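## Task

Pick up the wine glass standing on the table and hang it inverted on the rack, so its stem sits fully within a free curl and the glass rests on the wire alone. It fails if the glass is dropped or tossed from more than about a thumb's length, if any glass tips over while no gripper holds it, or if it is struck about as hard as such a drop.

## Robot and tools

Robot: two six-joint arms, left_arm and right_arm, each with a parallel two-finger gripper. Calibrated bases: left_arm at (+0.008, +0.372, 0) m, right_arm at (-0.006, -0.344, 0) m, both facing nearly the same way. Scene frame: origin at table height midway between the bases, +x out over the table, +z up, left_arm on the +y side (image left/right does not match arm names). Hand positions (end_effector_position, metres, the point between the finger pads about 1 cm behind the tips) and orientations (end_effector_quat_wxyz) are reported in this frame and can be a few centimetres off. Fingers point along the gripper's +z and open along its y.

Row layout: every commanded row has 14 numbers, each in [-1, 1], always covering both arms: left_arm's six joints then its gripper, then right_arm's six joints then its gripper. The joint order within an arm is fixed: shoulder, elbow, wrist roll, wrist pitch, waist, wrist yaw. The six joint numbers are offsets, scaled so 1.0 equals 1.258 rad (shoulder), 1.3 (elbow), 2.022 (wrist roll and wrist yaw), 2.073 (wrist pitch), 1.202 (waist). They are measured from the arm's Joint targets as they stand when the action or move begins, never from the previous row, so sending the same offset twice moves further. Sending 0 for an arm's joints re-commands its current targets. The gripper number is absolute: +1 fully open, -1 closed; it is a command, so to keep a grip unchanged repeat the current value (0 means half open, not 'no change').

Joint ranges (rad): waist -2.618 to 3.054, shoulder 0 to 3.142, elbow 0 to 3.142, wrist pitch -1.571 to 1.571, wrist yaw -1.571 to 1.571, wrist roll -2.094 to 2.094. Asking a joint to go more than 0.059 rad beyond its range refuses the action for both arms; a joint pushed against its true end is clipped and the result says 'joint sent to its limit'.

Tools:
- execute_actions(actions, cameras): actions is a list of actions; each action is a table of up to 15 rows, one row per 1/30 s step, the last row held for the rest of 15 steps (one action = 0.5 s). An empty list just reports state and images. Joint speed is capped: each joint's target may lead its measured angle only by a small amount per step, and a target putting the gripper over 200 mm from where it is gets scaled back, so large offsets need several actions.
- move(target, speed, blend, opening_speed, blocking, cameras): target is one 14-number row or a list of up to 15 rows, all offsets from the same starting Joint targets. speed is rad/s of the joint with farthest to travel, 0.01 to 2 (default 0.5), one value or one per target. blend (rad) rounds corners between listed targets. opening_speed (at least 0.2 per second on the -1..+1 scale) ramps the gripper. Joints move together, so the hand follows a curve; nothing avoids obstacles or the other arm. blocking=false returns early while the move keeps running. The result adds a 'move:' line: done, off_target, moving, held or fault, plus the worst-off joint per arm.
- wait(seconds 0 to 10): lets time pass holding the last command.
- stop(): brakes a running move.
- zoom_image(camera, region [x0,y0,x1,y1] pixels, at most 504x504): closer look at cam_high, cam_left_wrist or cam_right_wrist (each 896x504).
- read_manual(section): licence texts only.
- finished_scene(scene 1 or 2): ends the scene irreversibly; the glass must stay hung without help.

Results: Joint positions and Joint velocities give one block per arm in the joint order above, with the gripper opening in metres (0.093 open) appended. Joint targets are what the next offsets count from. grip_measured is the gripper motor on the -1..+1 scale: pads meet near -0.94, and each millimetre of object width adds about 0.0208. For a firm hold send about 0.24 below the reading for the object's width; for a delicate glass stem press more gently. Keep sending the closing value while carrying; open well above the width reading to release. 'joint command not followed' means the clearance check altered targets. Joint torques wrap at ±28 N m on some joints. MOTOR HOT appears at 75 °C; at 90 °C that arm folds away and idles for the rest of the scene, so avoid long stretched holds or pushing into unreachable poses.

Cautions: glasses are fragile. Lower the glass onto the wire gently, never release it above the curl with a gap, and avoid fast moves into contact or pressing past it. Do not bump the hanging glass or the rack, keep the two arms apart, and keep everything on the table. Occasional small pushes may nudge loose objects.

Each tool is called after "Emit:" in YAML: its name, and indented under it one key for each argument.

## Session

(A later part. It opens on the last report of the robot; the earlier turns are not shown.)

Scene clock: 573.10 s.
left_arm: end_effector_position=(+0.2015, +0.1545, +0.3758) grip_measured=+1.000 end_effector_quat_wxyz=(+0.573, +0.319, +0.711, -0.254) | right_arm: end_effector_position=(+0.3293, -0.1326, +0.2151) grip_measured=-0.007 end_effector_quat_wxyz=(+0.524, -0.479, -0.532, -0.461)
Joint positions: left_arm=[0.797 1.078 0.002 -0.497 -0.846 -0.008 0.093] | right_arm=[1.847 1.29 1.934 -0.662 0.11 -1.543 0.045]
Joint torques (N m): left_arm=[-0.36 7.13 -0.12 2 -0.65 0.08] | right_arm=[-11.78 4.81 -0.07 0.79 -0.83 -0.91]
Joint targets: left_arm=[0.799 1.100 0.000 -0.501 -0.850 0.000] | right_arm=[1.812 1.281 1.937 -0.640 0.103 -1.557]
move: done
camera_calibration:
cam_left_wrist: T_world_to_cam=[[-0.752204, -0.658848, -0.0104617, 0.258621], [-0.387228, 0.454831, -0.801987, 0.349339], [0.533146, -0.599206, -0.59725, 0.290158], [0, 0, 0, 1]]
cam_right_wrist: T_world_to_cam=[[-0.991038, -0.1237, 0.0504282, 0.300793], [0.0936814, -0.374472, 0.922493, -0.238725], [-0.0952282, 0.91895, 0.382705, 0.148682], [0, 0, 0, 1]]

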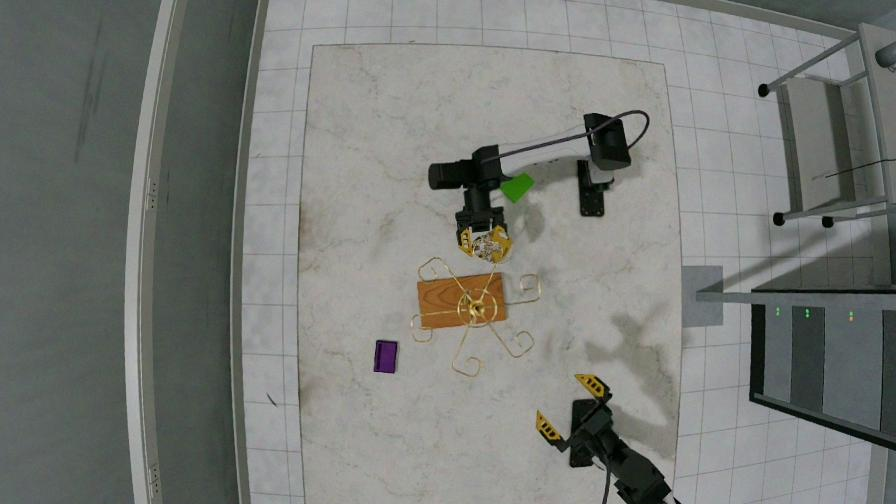

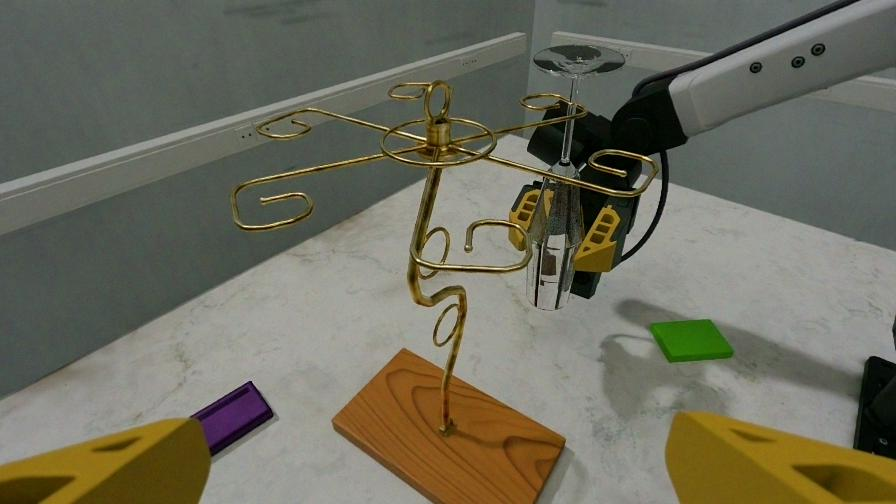

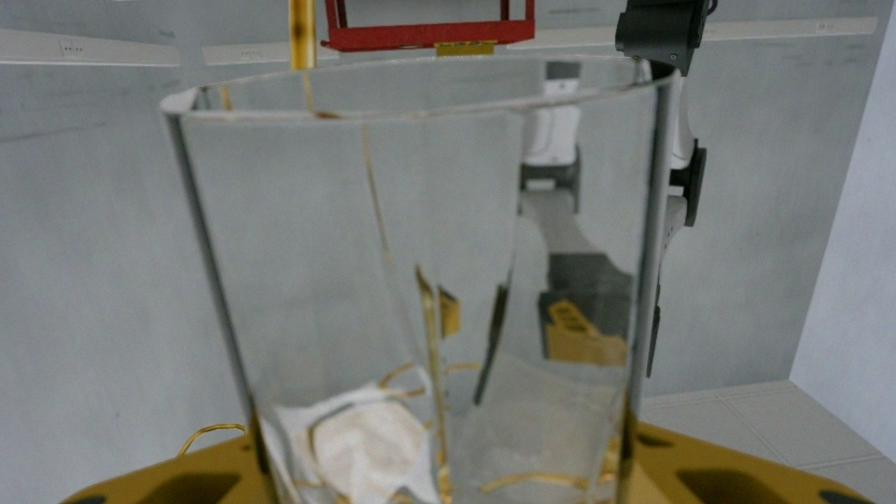

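Emit:
move:
  target:
    - [0,0,0,0,0,0,1,0.0207,0,0,0,0,0,-0.25]
    - [0,0,0,0,0,0,1,0.035,-0.0246,0,0.0222,0,0,-0.25]
  speed: 0.08

Emit:
zoom_image:
  camera: "cam_left_wrist"
  region: [500, 30, 640, 140]

Emit:
zoom_image:
  camera: "cam_high"
  region: [440, 220, 520, 320]

Scene clock: 597.10 s.
left_arm: end_effector_position=(+0.2015, +0.1545, +0.3758) grip_measured=+1.000 end_effector_quat_wxyz=(+0.573, +0.319, +0.711, -0.254) | right_arm: end_effector_position=(+0.3281, -0.1327, +0.2052) grip_measured=-0.007 end_effector_quat_wxyz=(+0.522, -0.478, -0.533, -0.463)
Joint positions: left_arm=[0.797 1.078 0.002 -0.497 -0.846 -0.008 0.093] | right_arm=[1.854 1.257 1.934 -0.616 0.11 -1.543 0.045]
Joint torques (N m): left_arm=[-0.24 7.05 -0.09 1.96 -0.79 0.03] | right_arm=[-8.21 4.82 -0.07 0.82 -0.68 -0.93]
Heat: left arm: 50 °C; right arm: 49 °C.
Joint targets: left_arm=[0.799 1.100 0.000 -0.501 -0.850 0.000] | right_arm=[1.856 1.249 1.937 -0.594 0.103 -1.557]
move: done
camera_calibration:
cam_left_wrist: T_world_to_cam=[[-0.752204, -0.658848, -0.0104617, 0.258621], [-0.387228, 0.454831, -0.801987, 0.349339], [0.533146, -0.599206, -0.59725, 0.290158], [0, 0, 0, 1]]
cam_right_wrist: T_world_to_cam=[[-0.991308, -0.123734, 0.0447126, 0.301377], [0.0884431, -0.375129, 0.922744, -0.227977], [-0.0974014, 0.918677, 0.382812, 0.153141], [0, 0, 0, 1]]

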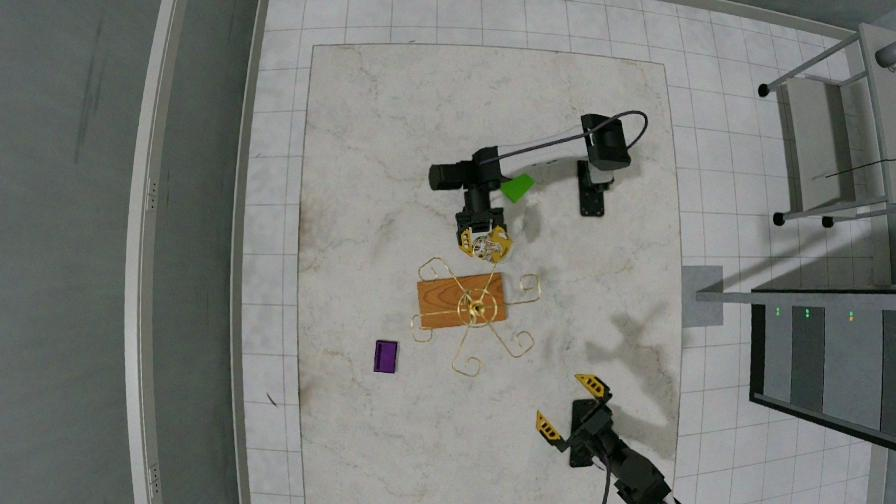

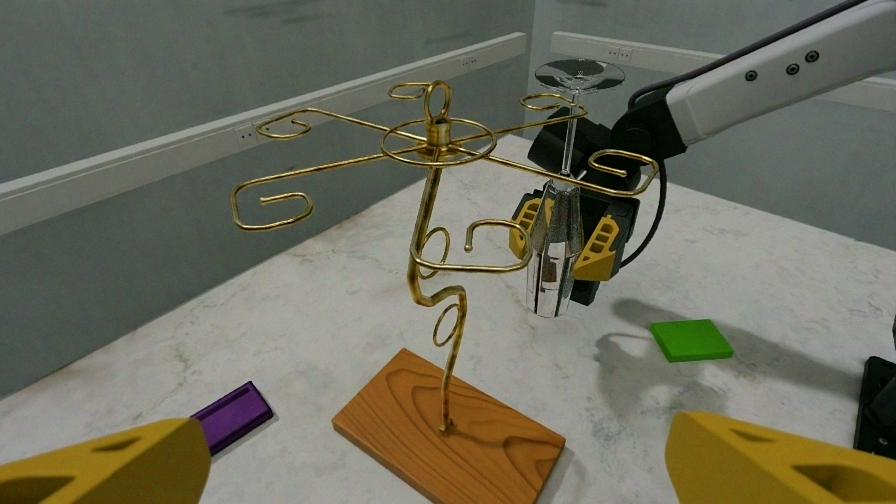

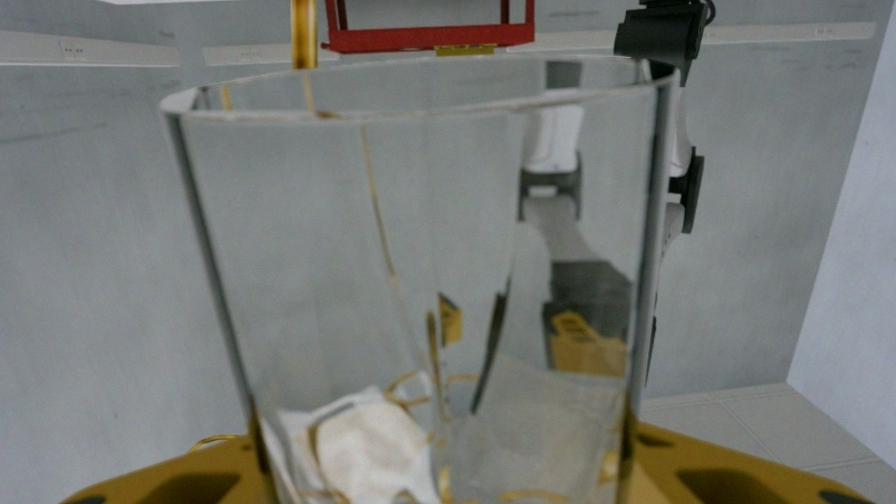

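Scaled by 3.600 from the camera's 896x504 image, which has a finer 1280x720 frame.

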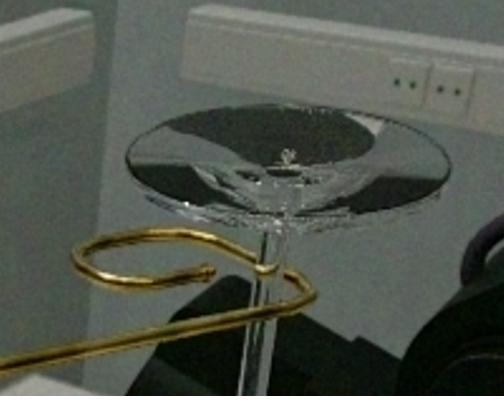

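Scaled by 5.040 from the camera's 896x504 image, which has a finer 1280x720 frame.

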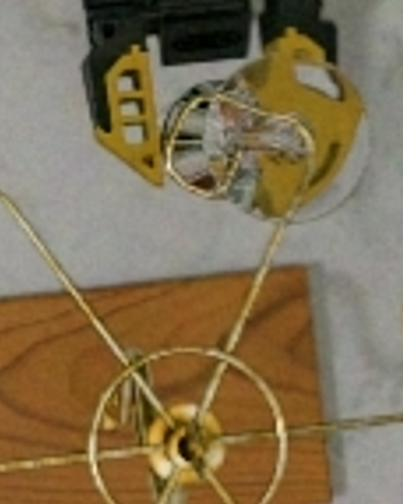

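Emit:
move:
  target: [0,0,0,0,0,0,1,0.0159,-0.0218,0,0.0207,0,0,-0.25]
  speed: 0.06

Emit:
zoom_image:
  camera: "cam_left_wrist"
  region: [500, 30, 640, 140]

Emit:
zoom_image:
  camera: "cam_high"
  region: [440, 220, 520, 320]

Scene clock: 613.50 s.
left_arm: end_effector_position=(+0.2015, +0.1545, +0.3758) grip_measured=+1.000 end_effector_quat_wxyz=(+0.573, +0.319, +0.711, -0.254) | right_arm: end_effector_position=(+0.3283, -0.1327, +0.1923) grip_measured=-0.007 end_effector_quat_wxyz=(+0.523, -0.479, -0.532, -0.462)
Joint positions: left_arm=[0.797 1.078 0.002 -0.497 -0.846 -0.008 0.093] | right_arm=[1.873 1.228 1.934 -0.573 0.11 -1.543 0.045]
Joint torques (N m): left_arm=[-0.23 6.94 -0.14 1.97 -0.65 0.07] | right_arm=[-8.24 4.57 -0.07 0.77 -0.72 -0.88]
Joint targets: left_arm=[0.799 1.100 0.000 -0.501 -0.850 0.000] | right_arm=[1.876 1.221 1.937 -0.551 0.103 -1.557]
move: done
camera_calibration:
cam_left_wrist: T_world_to_cam=[[-0.752204, -0.658848, -0.0104617, 0.258621], [-0.387228, 0.454831, -0.801987, 0.349339], [0.533146, -0.599206, -0.59725, 0.290158], [0, 0, 0, 1]]
cam_right_wrist: T_world_to_cam=[[-0.991075, -0.123704, 0.0496662, 0.301071], [0.0929831, -0.37456, 0.922529, -0.217452], [-0.0955179, 0.918914, 0.38272, 0.157508], [0, 0, 0, 1]]

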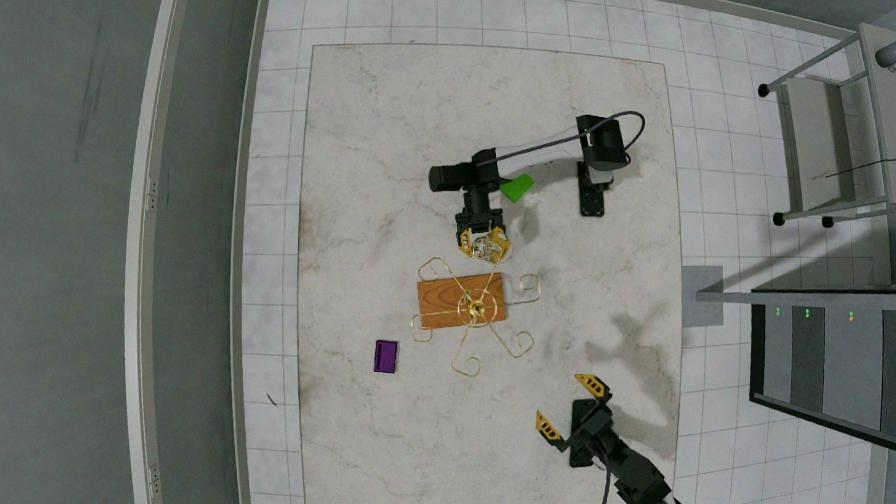

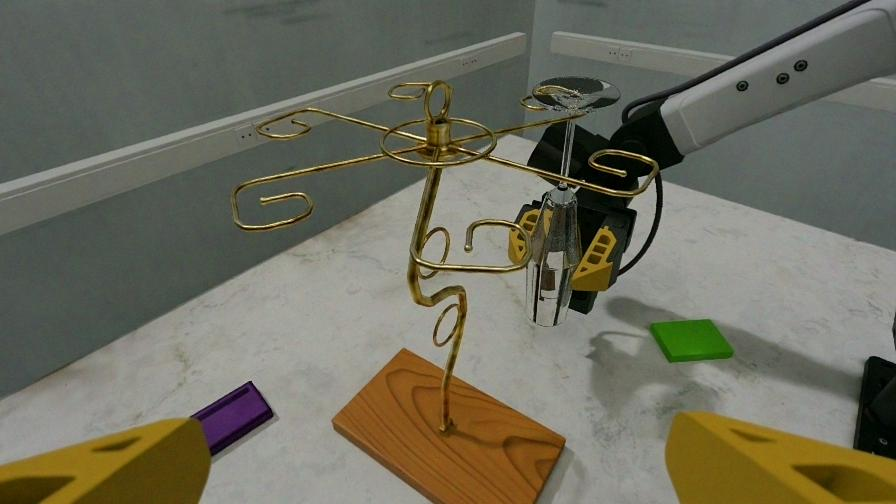

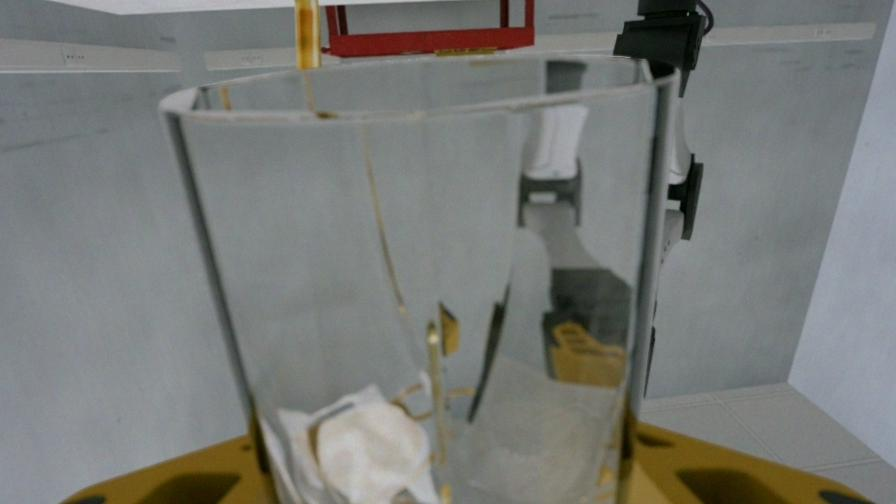

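Scaled by 3.600 from the camera's 896x504 image, which has a finer 1280x720 frame.

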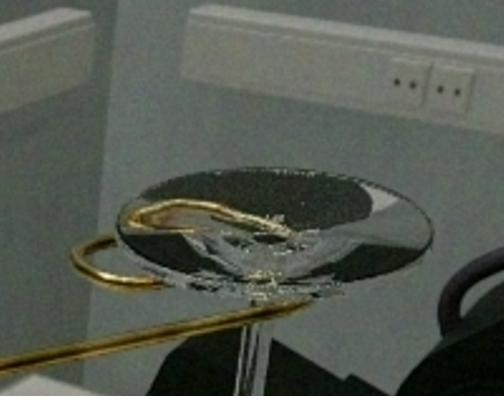

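Scaled by 5.040 from the camera's 896x504 image, which has a finer 1280x720 frame.

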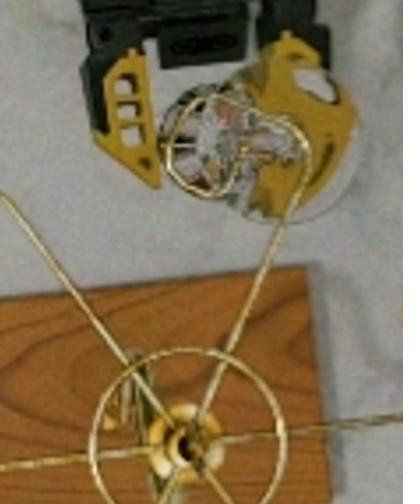

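Emit:
move:
  target: [0,0,0,0,0,0,1,0.0084,-0.0162,0,0.0145,0,0,-0.25]
  speed: 0.04

Emit:
zoom_image:
  camera: "cam_left_wrist"
  region: [500, 30, 640, 140]

Emit:
zoom_image:
  camera: "cam_high"
  region: [440, 220, 520, 320]

Scene clock: 625.03 s.
left_arm: end_effector_position=(+0.2015, +0.1545, +0.3758) grip_measured=+1.000 end_effector_quat_wxyz=(+0.573, +0.319, +0.711, -0.254) | right_arm: end_effector_position=(+0.3277, -0.1328, +0.1889) grip_measured=-0.007 end_effector_quat_wxyz=(+0.525, -0.477, -0.532, -0.463)
Joint positions: left_arm=[0.797 1.078 0.002 -0.497 -0.846 -0.008 0.093] | right_arm=[1.877 1.214 1.942 -0.545 0.11 -1.548 0.045]
Joint torques (N m): left_arm=[-0.47 7.05 -0.08 2 -0.75 0.08] | right_arm=[-7.51 4.12 -0.15 0.79 -0.66 -0.85]
Joint targets: left_arm=[0.799 1.100 0.000 -0.501 -0.850 0.000] | right_arm=[1.887 1.200 1.937 -0.521 0.103 -1.557]
move: done
camera_calibration:
cam_left_wrist: T_world_to_cam=[[-0.752204, -0.658848, -0.0104617, 0.258621], [-0.387228, 0.454831, -0.801987, 0.349339], [0.533146, -0.599206, -0.59725, 0.290158], [0, 0, 0, 1]]
cam_right_wrist: T_world_to_cam=[[-0.990911, -0.125464, 0.048519, 0.300587], [0.0930542, -0.378865, 0.920762, -0.214489], [-0.0971407, 0.916908, 0.387096, 0.158262], [0, 0, 0, 1]]

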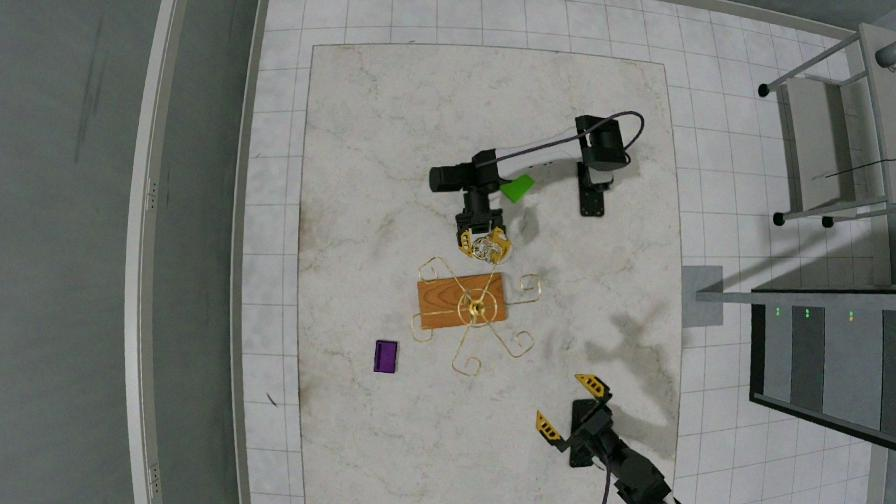

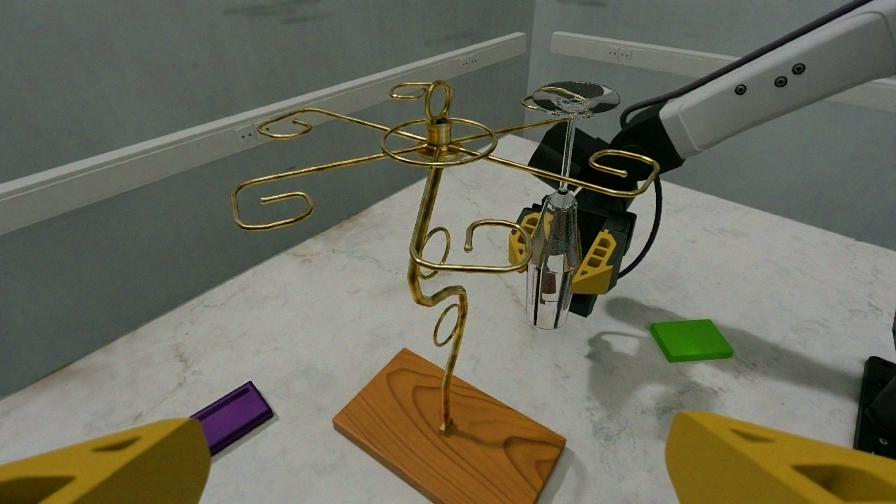

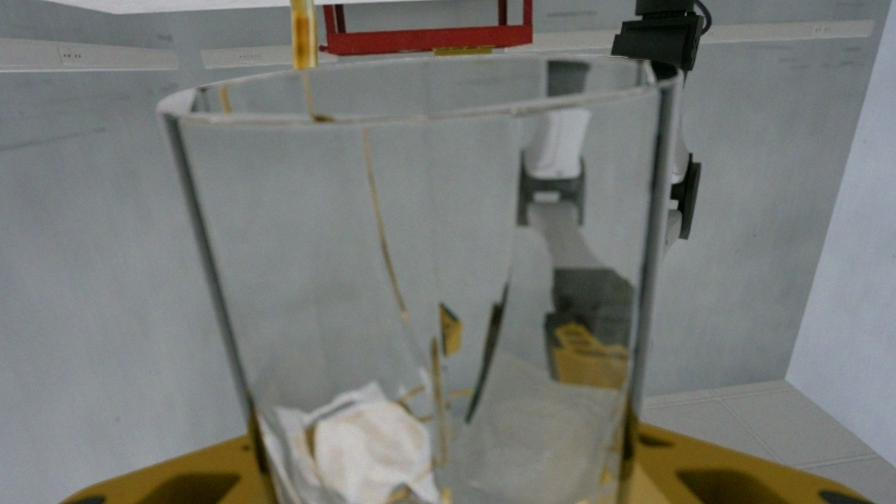

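Scaled by 3.600 from the camera's 896x504 image, which has a finer 1280x720 frame.

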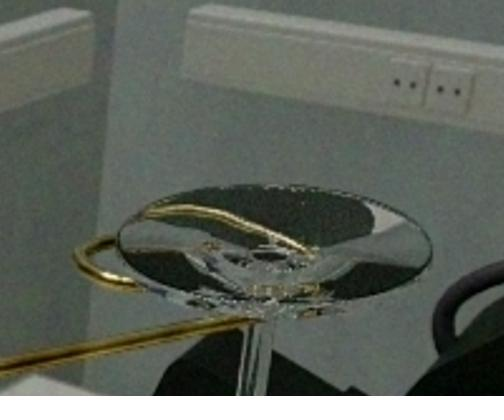

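Scaled by 5.040 from the camera's 896x504 image, which has a finer 1280x720 frame.

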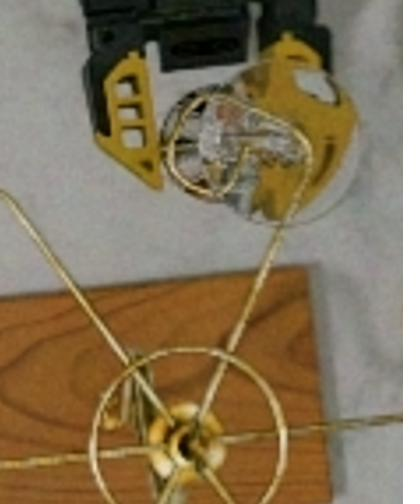

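Emit:
move:
  target: [0,0,0,0,0,0,1,0,0,0,0,0,0,0.22]
  opening_speed: 0.2

Emit:
zoom_image:
  camera: "cam_left_wrist"
  region: [480, 50, 660, 340]

Emit:
zoom_image:
  camera: "cam_high"
  region: [440, 220, 520, 320]

Scene clock: 636.30 s.
left_arm: end_effector_position=(+0.2015, +0.1545, +0.3758) grip_measured=+1.000 end_effector_quat_wxyz=(+0.573, +0.319, +0.711, -0.254) | right_arm: end_effector_position=(+0.3280, -0.1327, +0.1891) grip_measured=+0.217 end_effector_quat_wxyz=(+0.524, -0.476, -0.533, -0.464)
Joint positions: left_arm=[0.797 1.078 0.002 -0.497 -0.846 -0.008 0.093] | right_arm=[1.877 1.213 1.943 -0.539 0.11 -1.549 0.056]
Joint torques (N m): left_arm=[-0.43 6.87 -0.07 1.99 -0.85 0.1] | right_arm=[-7.68 4.34 -0.16 0.78 -0.69 -0.87]
Joint targets: left_arm=[0.799 1.100 0.000 -0.501 -0.850 0.000] | right_arm=[1.887 1.200 1.937 -0.521 0.103 -1.557]
move: done
camera_calibration:
cam_left_wrist: T_world_to_cam=[[-0.752204, -0.658848, -0.0104617, 0.258621], [-0.387228, 0.454831, -0.801987, 0.349339], [0.533146, -0.599206, -0.59725, 0.290158], [0, 0, 0, 1]]
cam_right_wrist: T_world_to_cam=[[-0.991085, -0.125778, 0.043945, 0.301761], [0.0890516, -0.380022, 0.920681, -0.213493], [-0.099101, 0.916386, 0.387835, 0.158618], [0, 0, 0, 1]]

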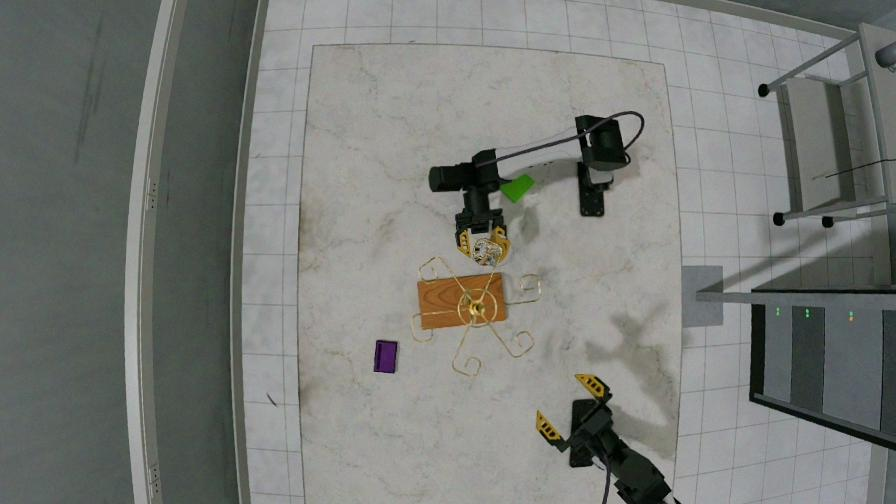

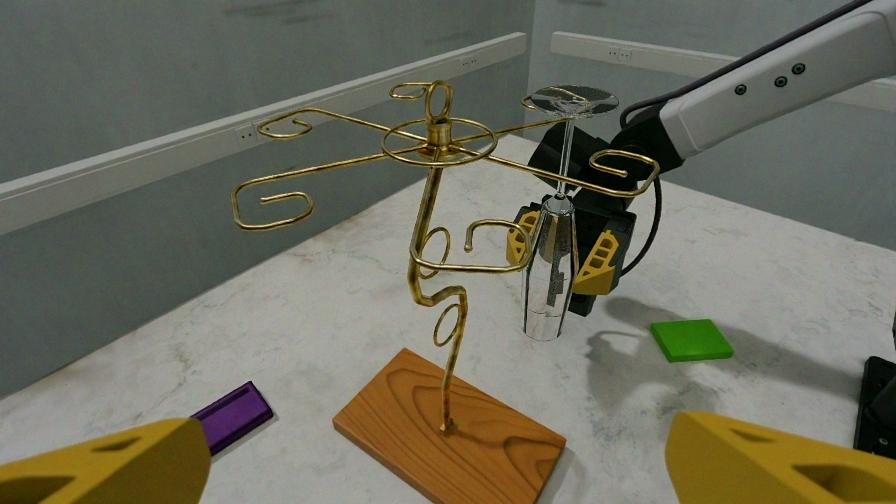

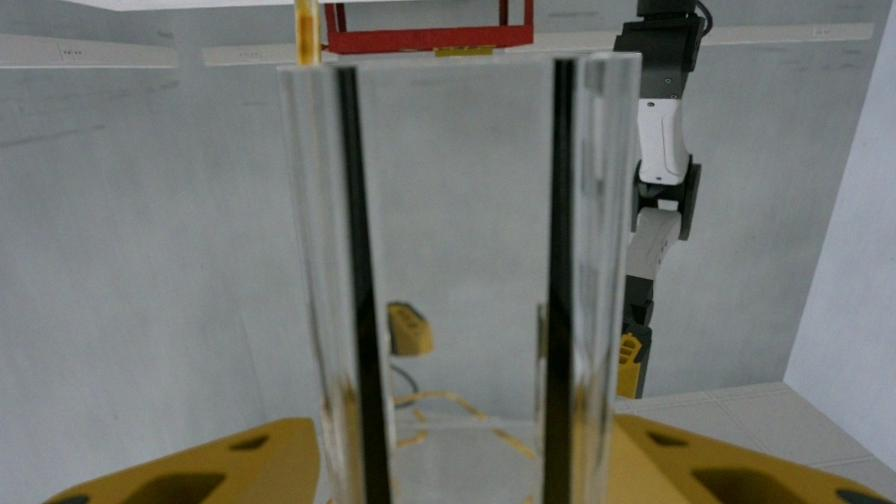

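Scaled by 1.738 from the camera's 896x504 image, which has a finer 1280x720 frame.

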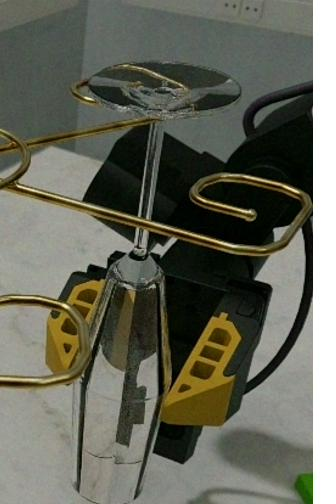

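Scaled by 5.040 from the camera's 896x504 image, which has a finer 1280x720 frame.

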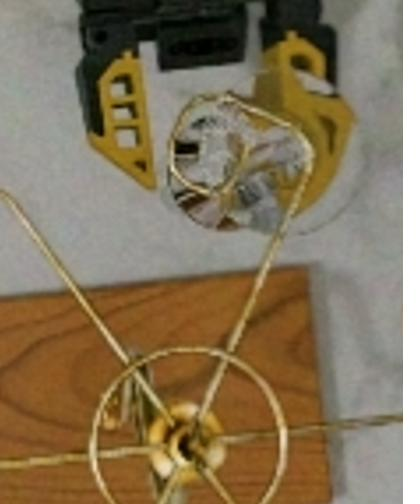

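Emit:
move:
  target:
    - [0,0,0,0,0,0,1,0,0,0,0,0,0,1]
    - [0,0,0,0,0,0,1,-0.112,-0.0885,0,0.0116,-0.1206,0,1]
    - [0,0,0,0,0,0,1,-0.2234,-0.2138,0,0.0224,-0.2554,0,1]
  speed: 0.15
  blend: [0,0.02,0]
  opening_speed: 0.5

Emit:
zoom_image:
  camera: "cam_right_wrist"
  region: [250, 150, 700, 504]

Emit:
zoom_image:
  camera: "cam_left_wrist"
  region: [480, 50, 660, 340]

Emit:
zoom_image:
  camera: "cam_high"
  region: [440, 220, 520, 320]

Scene clock: 665.17 s.
left_arm: end_effector_position=(+0.2015, +0.1545, +0.3758) grip_measured=+1.000 end_effector_quat_wxyz=(+0.573, +0.319, +0.711, -0.254) | right_arm: end_effector_position=(+0.3109, -0.2317, +0.1947) grip_measured=+0.999 end_effector_quat_wxyz=(-0.442, +0.548, +0.458, +0.543)
Joint positions: left_arm=[0.797 1.078 0.002 -0.497 -0.846 -0.008 0.093] | right_arm=[1.627 0.934 1.943 -0.493 -0.198 -1.549 0.093]
Joint torques (N m): left_arm=[-0.4 7.12 -0.1 1.96 -0.85 0.05] | right_arm=[-8.31 4.31 -0.19 0.79 -0.66 -0.83]
Heat: left arm: 50 °C; right arm: 44 °C.
Joint targets: left_arm=[0.799 1.100 0.000 -0.501 -0.850 0.000] | right_arm=[1.606 0.922 1.937 -0.475 -0.204 -1.557]
move: done
camera_calibration:
cam_left_wrist: T_world_to_cam=[[-0.752204, -0.658848, -0.0104617, 0.258621], [-0.387228, 0.454831, -0.801987, 0.349339], [0.533146, -0.599206, -0.59725, 0.290158], [0, 0, 0, 1]]
cam_right_wrist: T_world_to_cam=[[-0.983227, 0.180406, 0.026789, 0.343925], [-0.0458357, -0.386588, 0.921113, -0.214475], [0.17653, 0.904435, 0.388373, 0.156808], [0, 0, 0, 1]]

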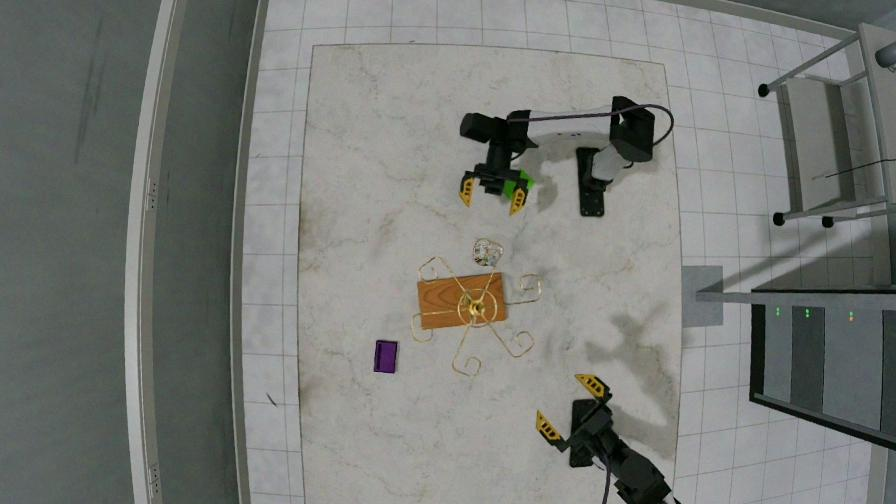

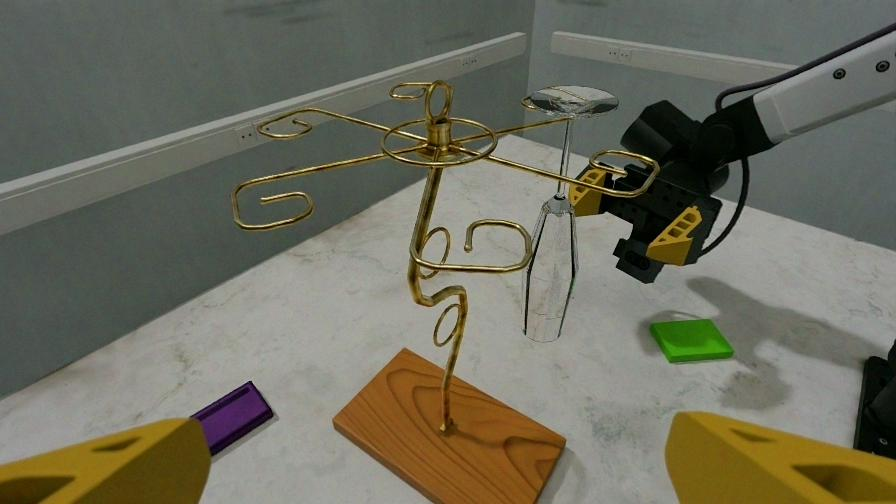

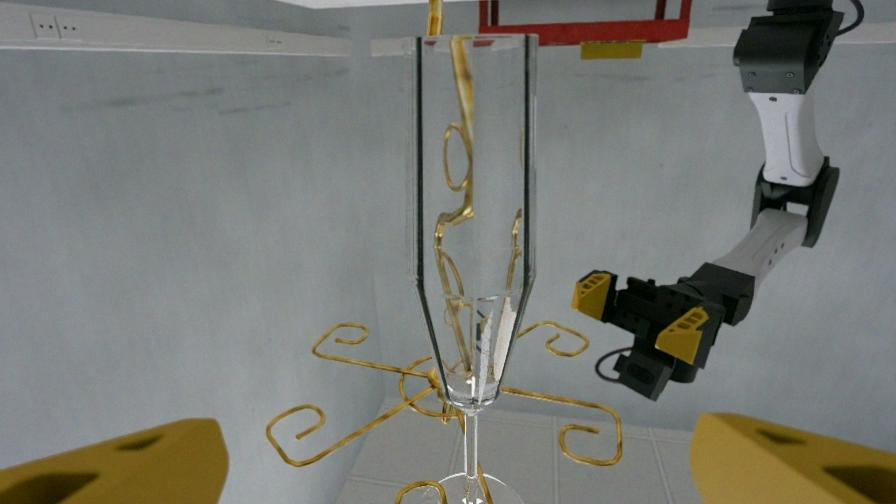

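Scaled by 1.120 from the camera's 896x504 image, which has a finer 1280x720 frame.

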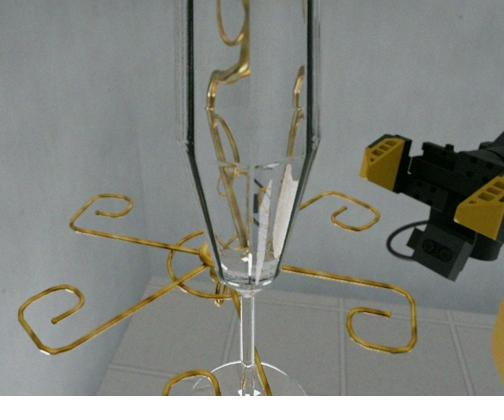

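Scaled by 1.738 from the camera's 896x504 image, which has a finer 1280x720 frame.

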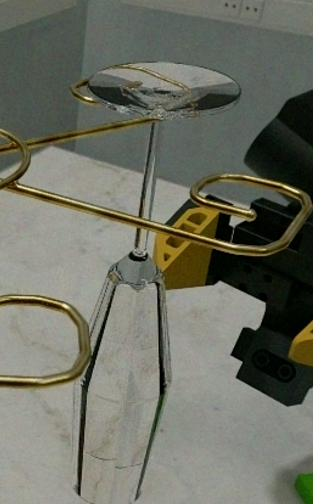

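Scaled by 5.040 from the camera's 896x504 image, which has a finer 1280x720 frame.

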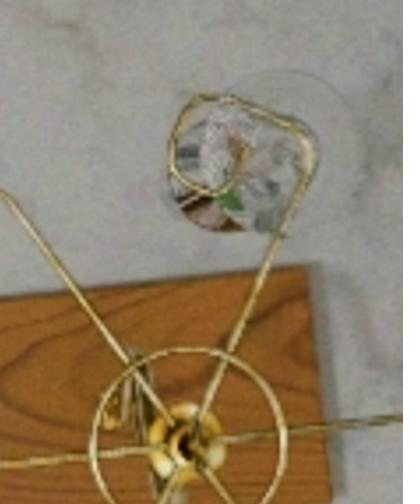

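Emit:
finished_scene:
  scene: 2

The scene is finished: the task was done.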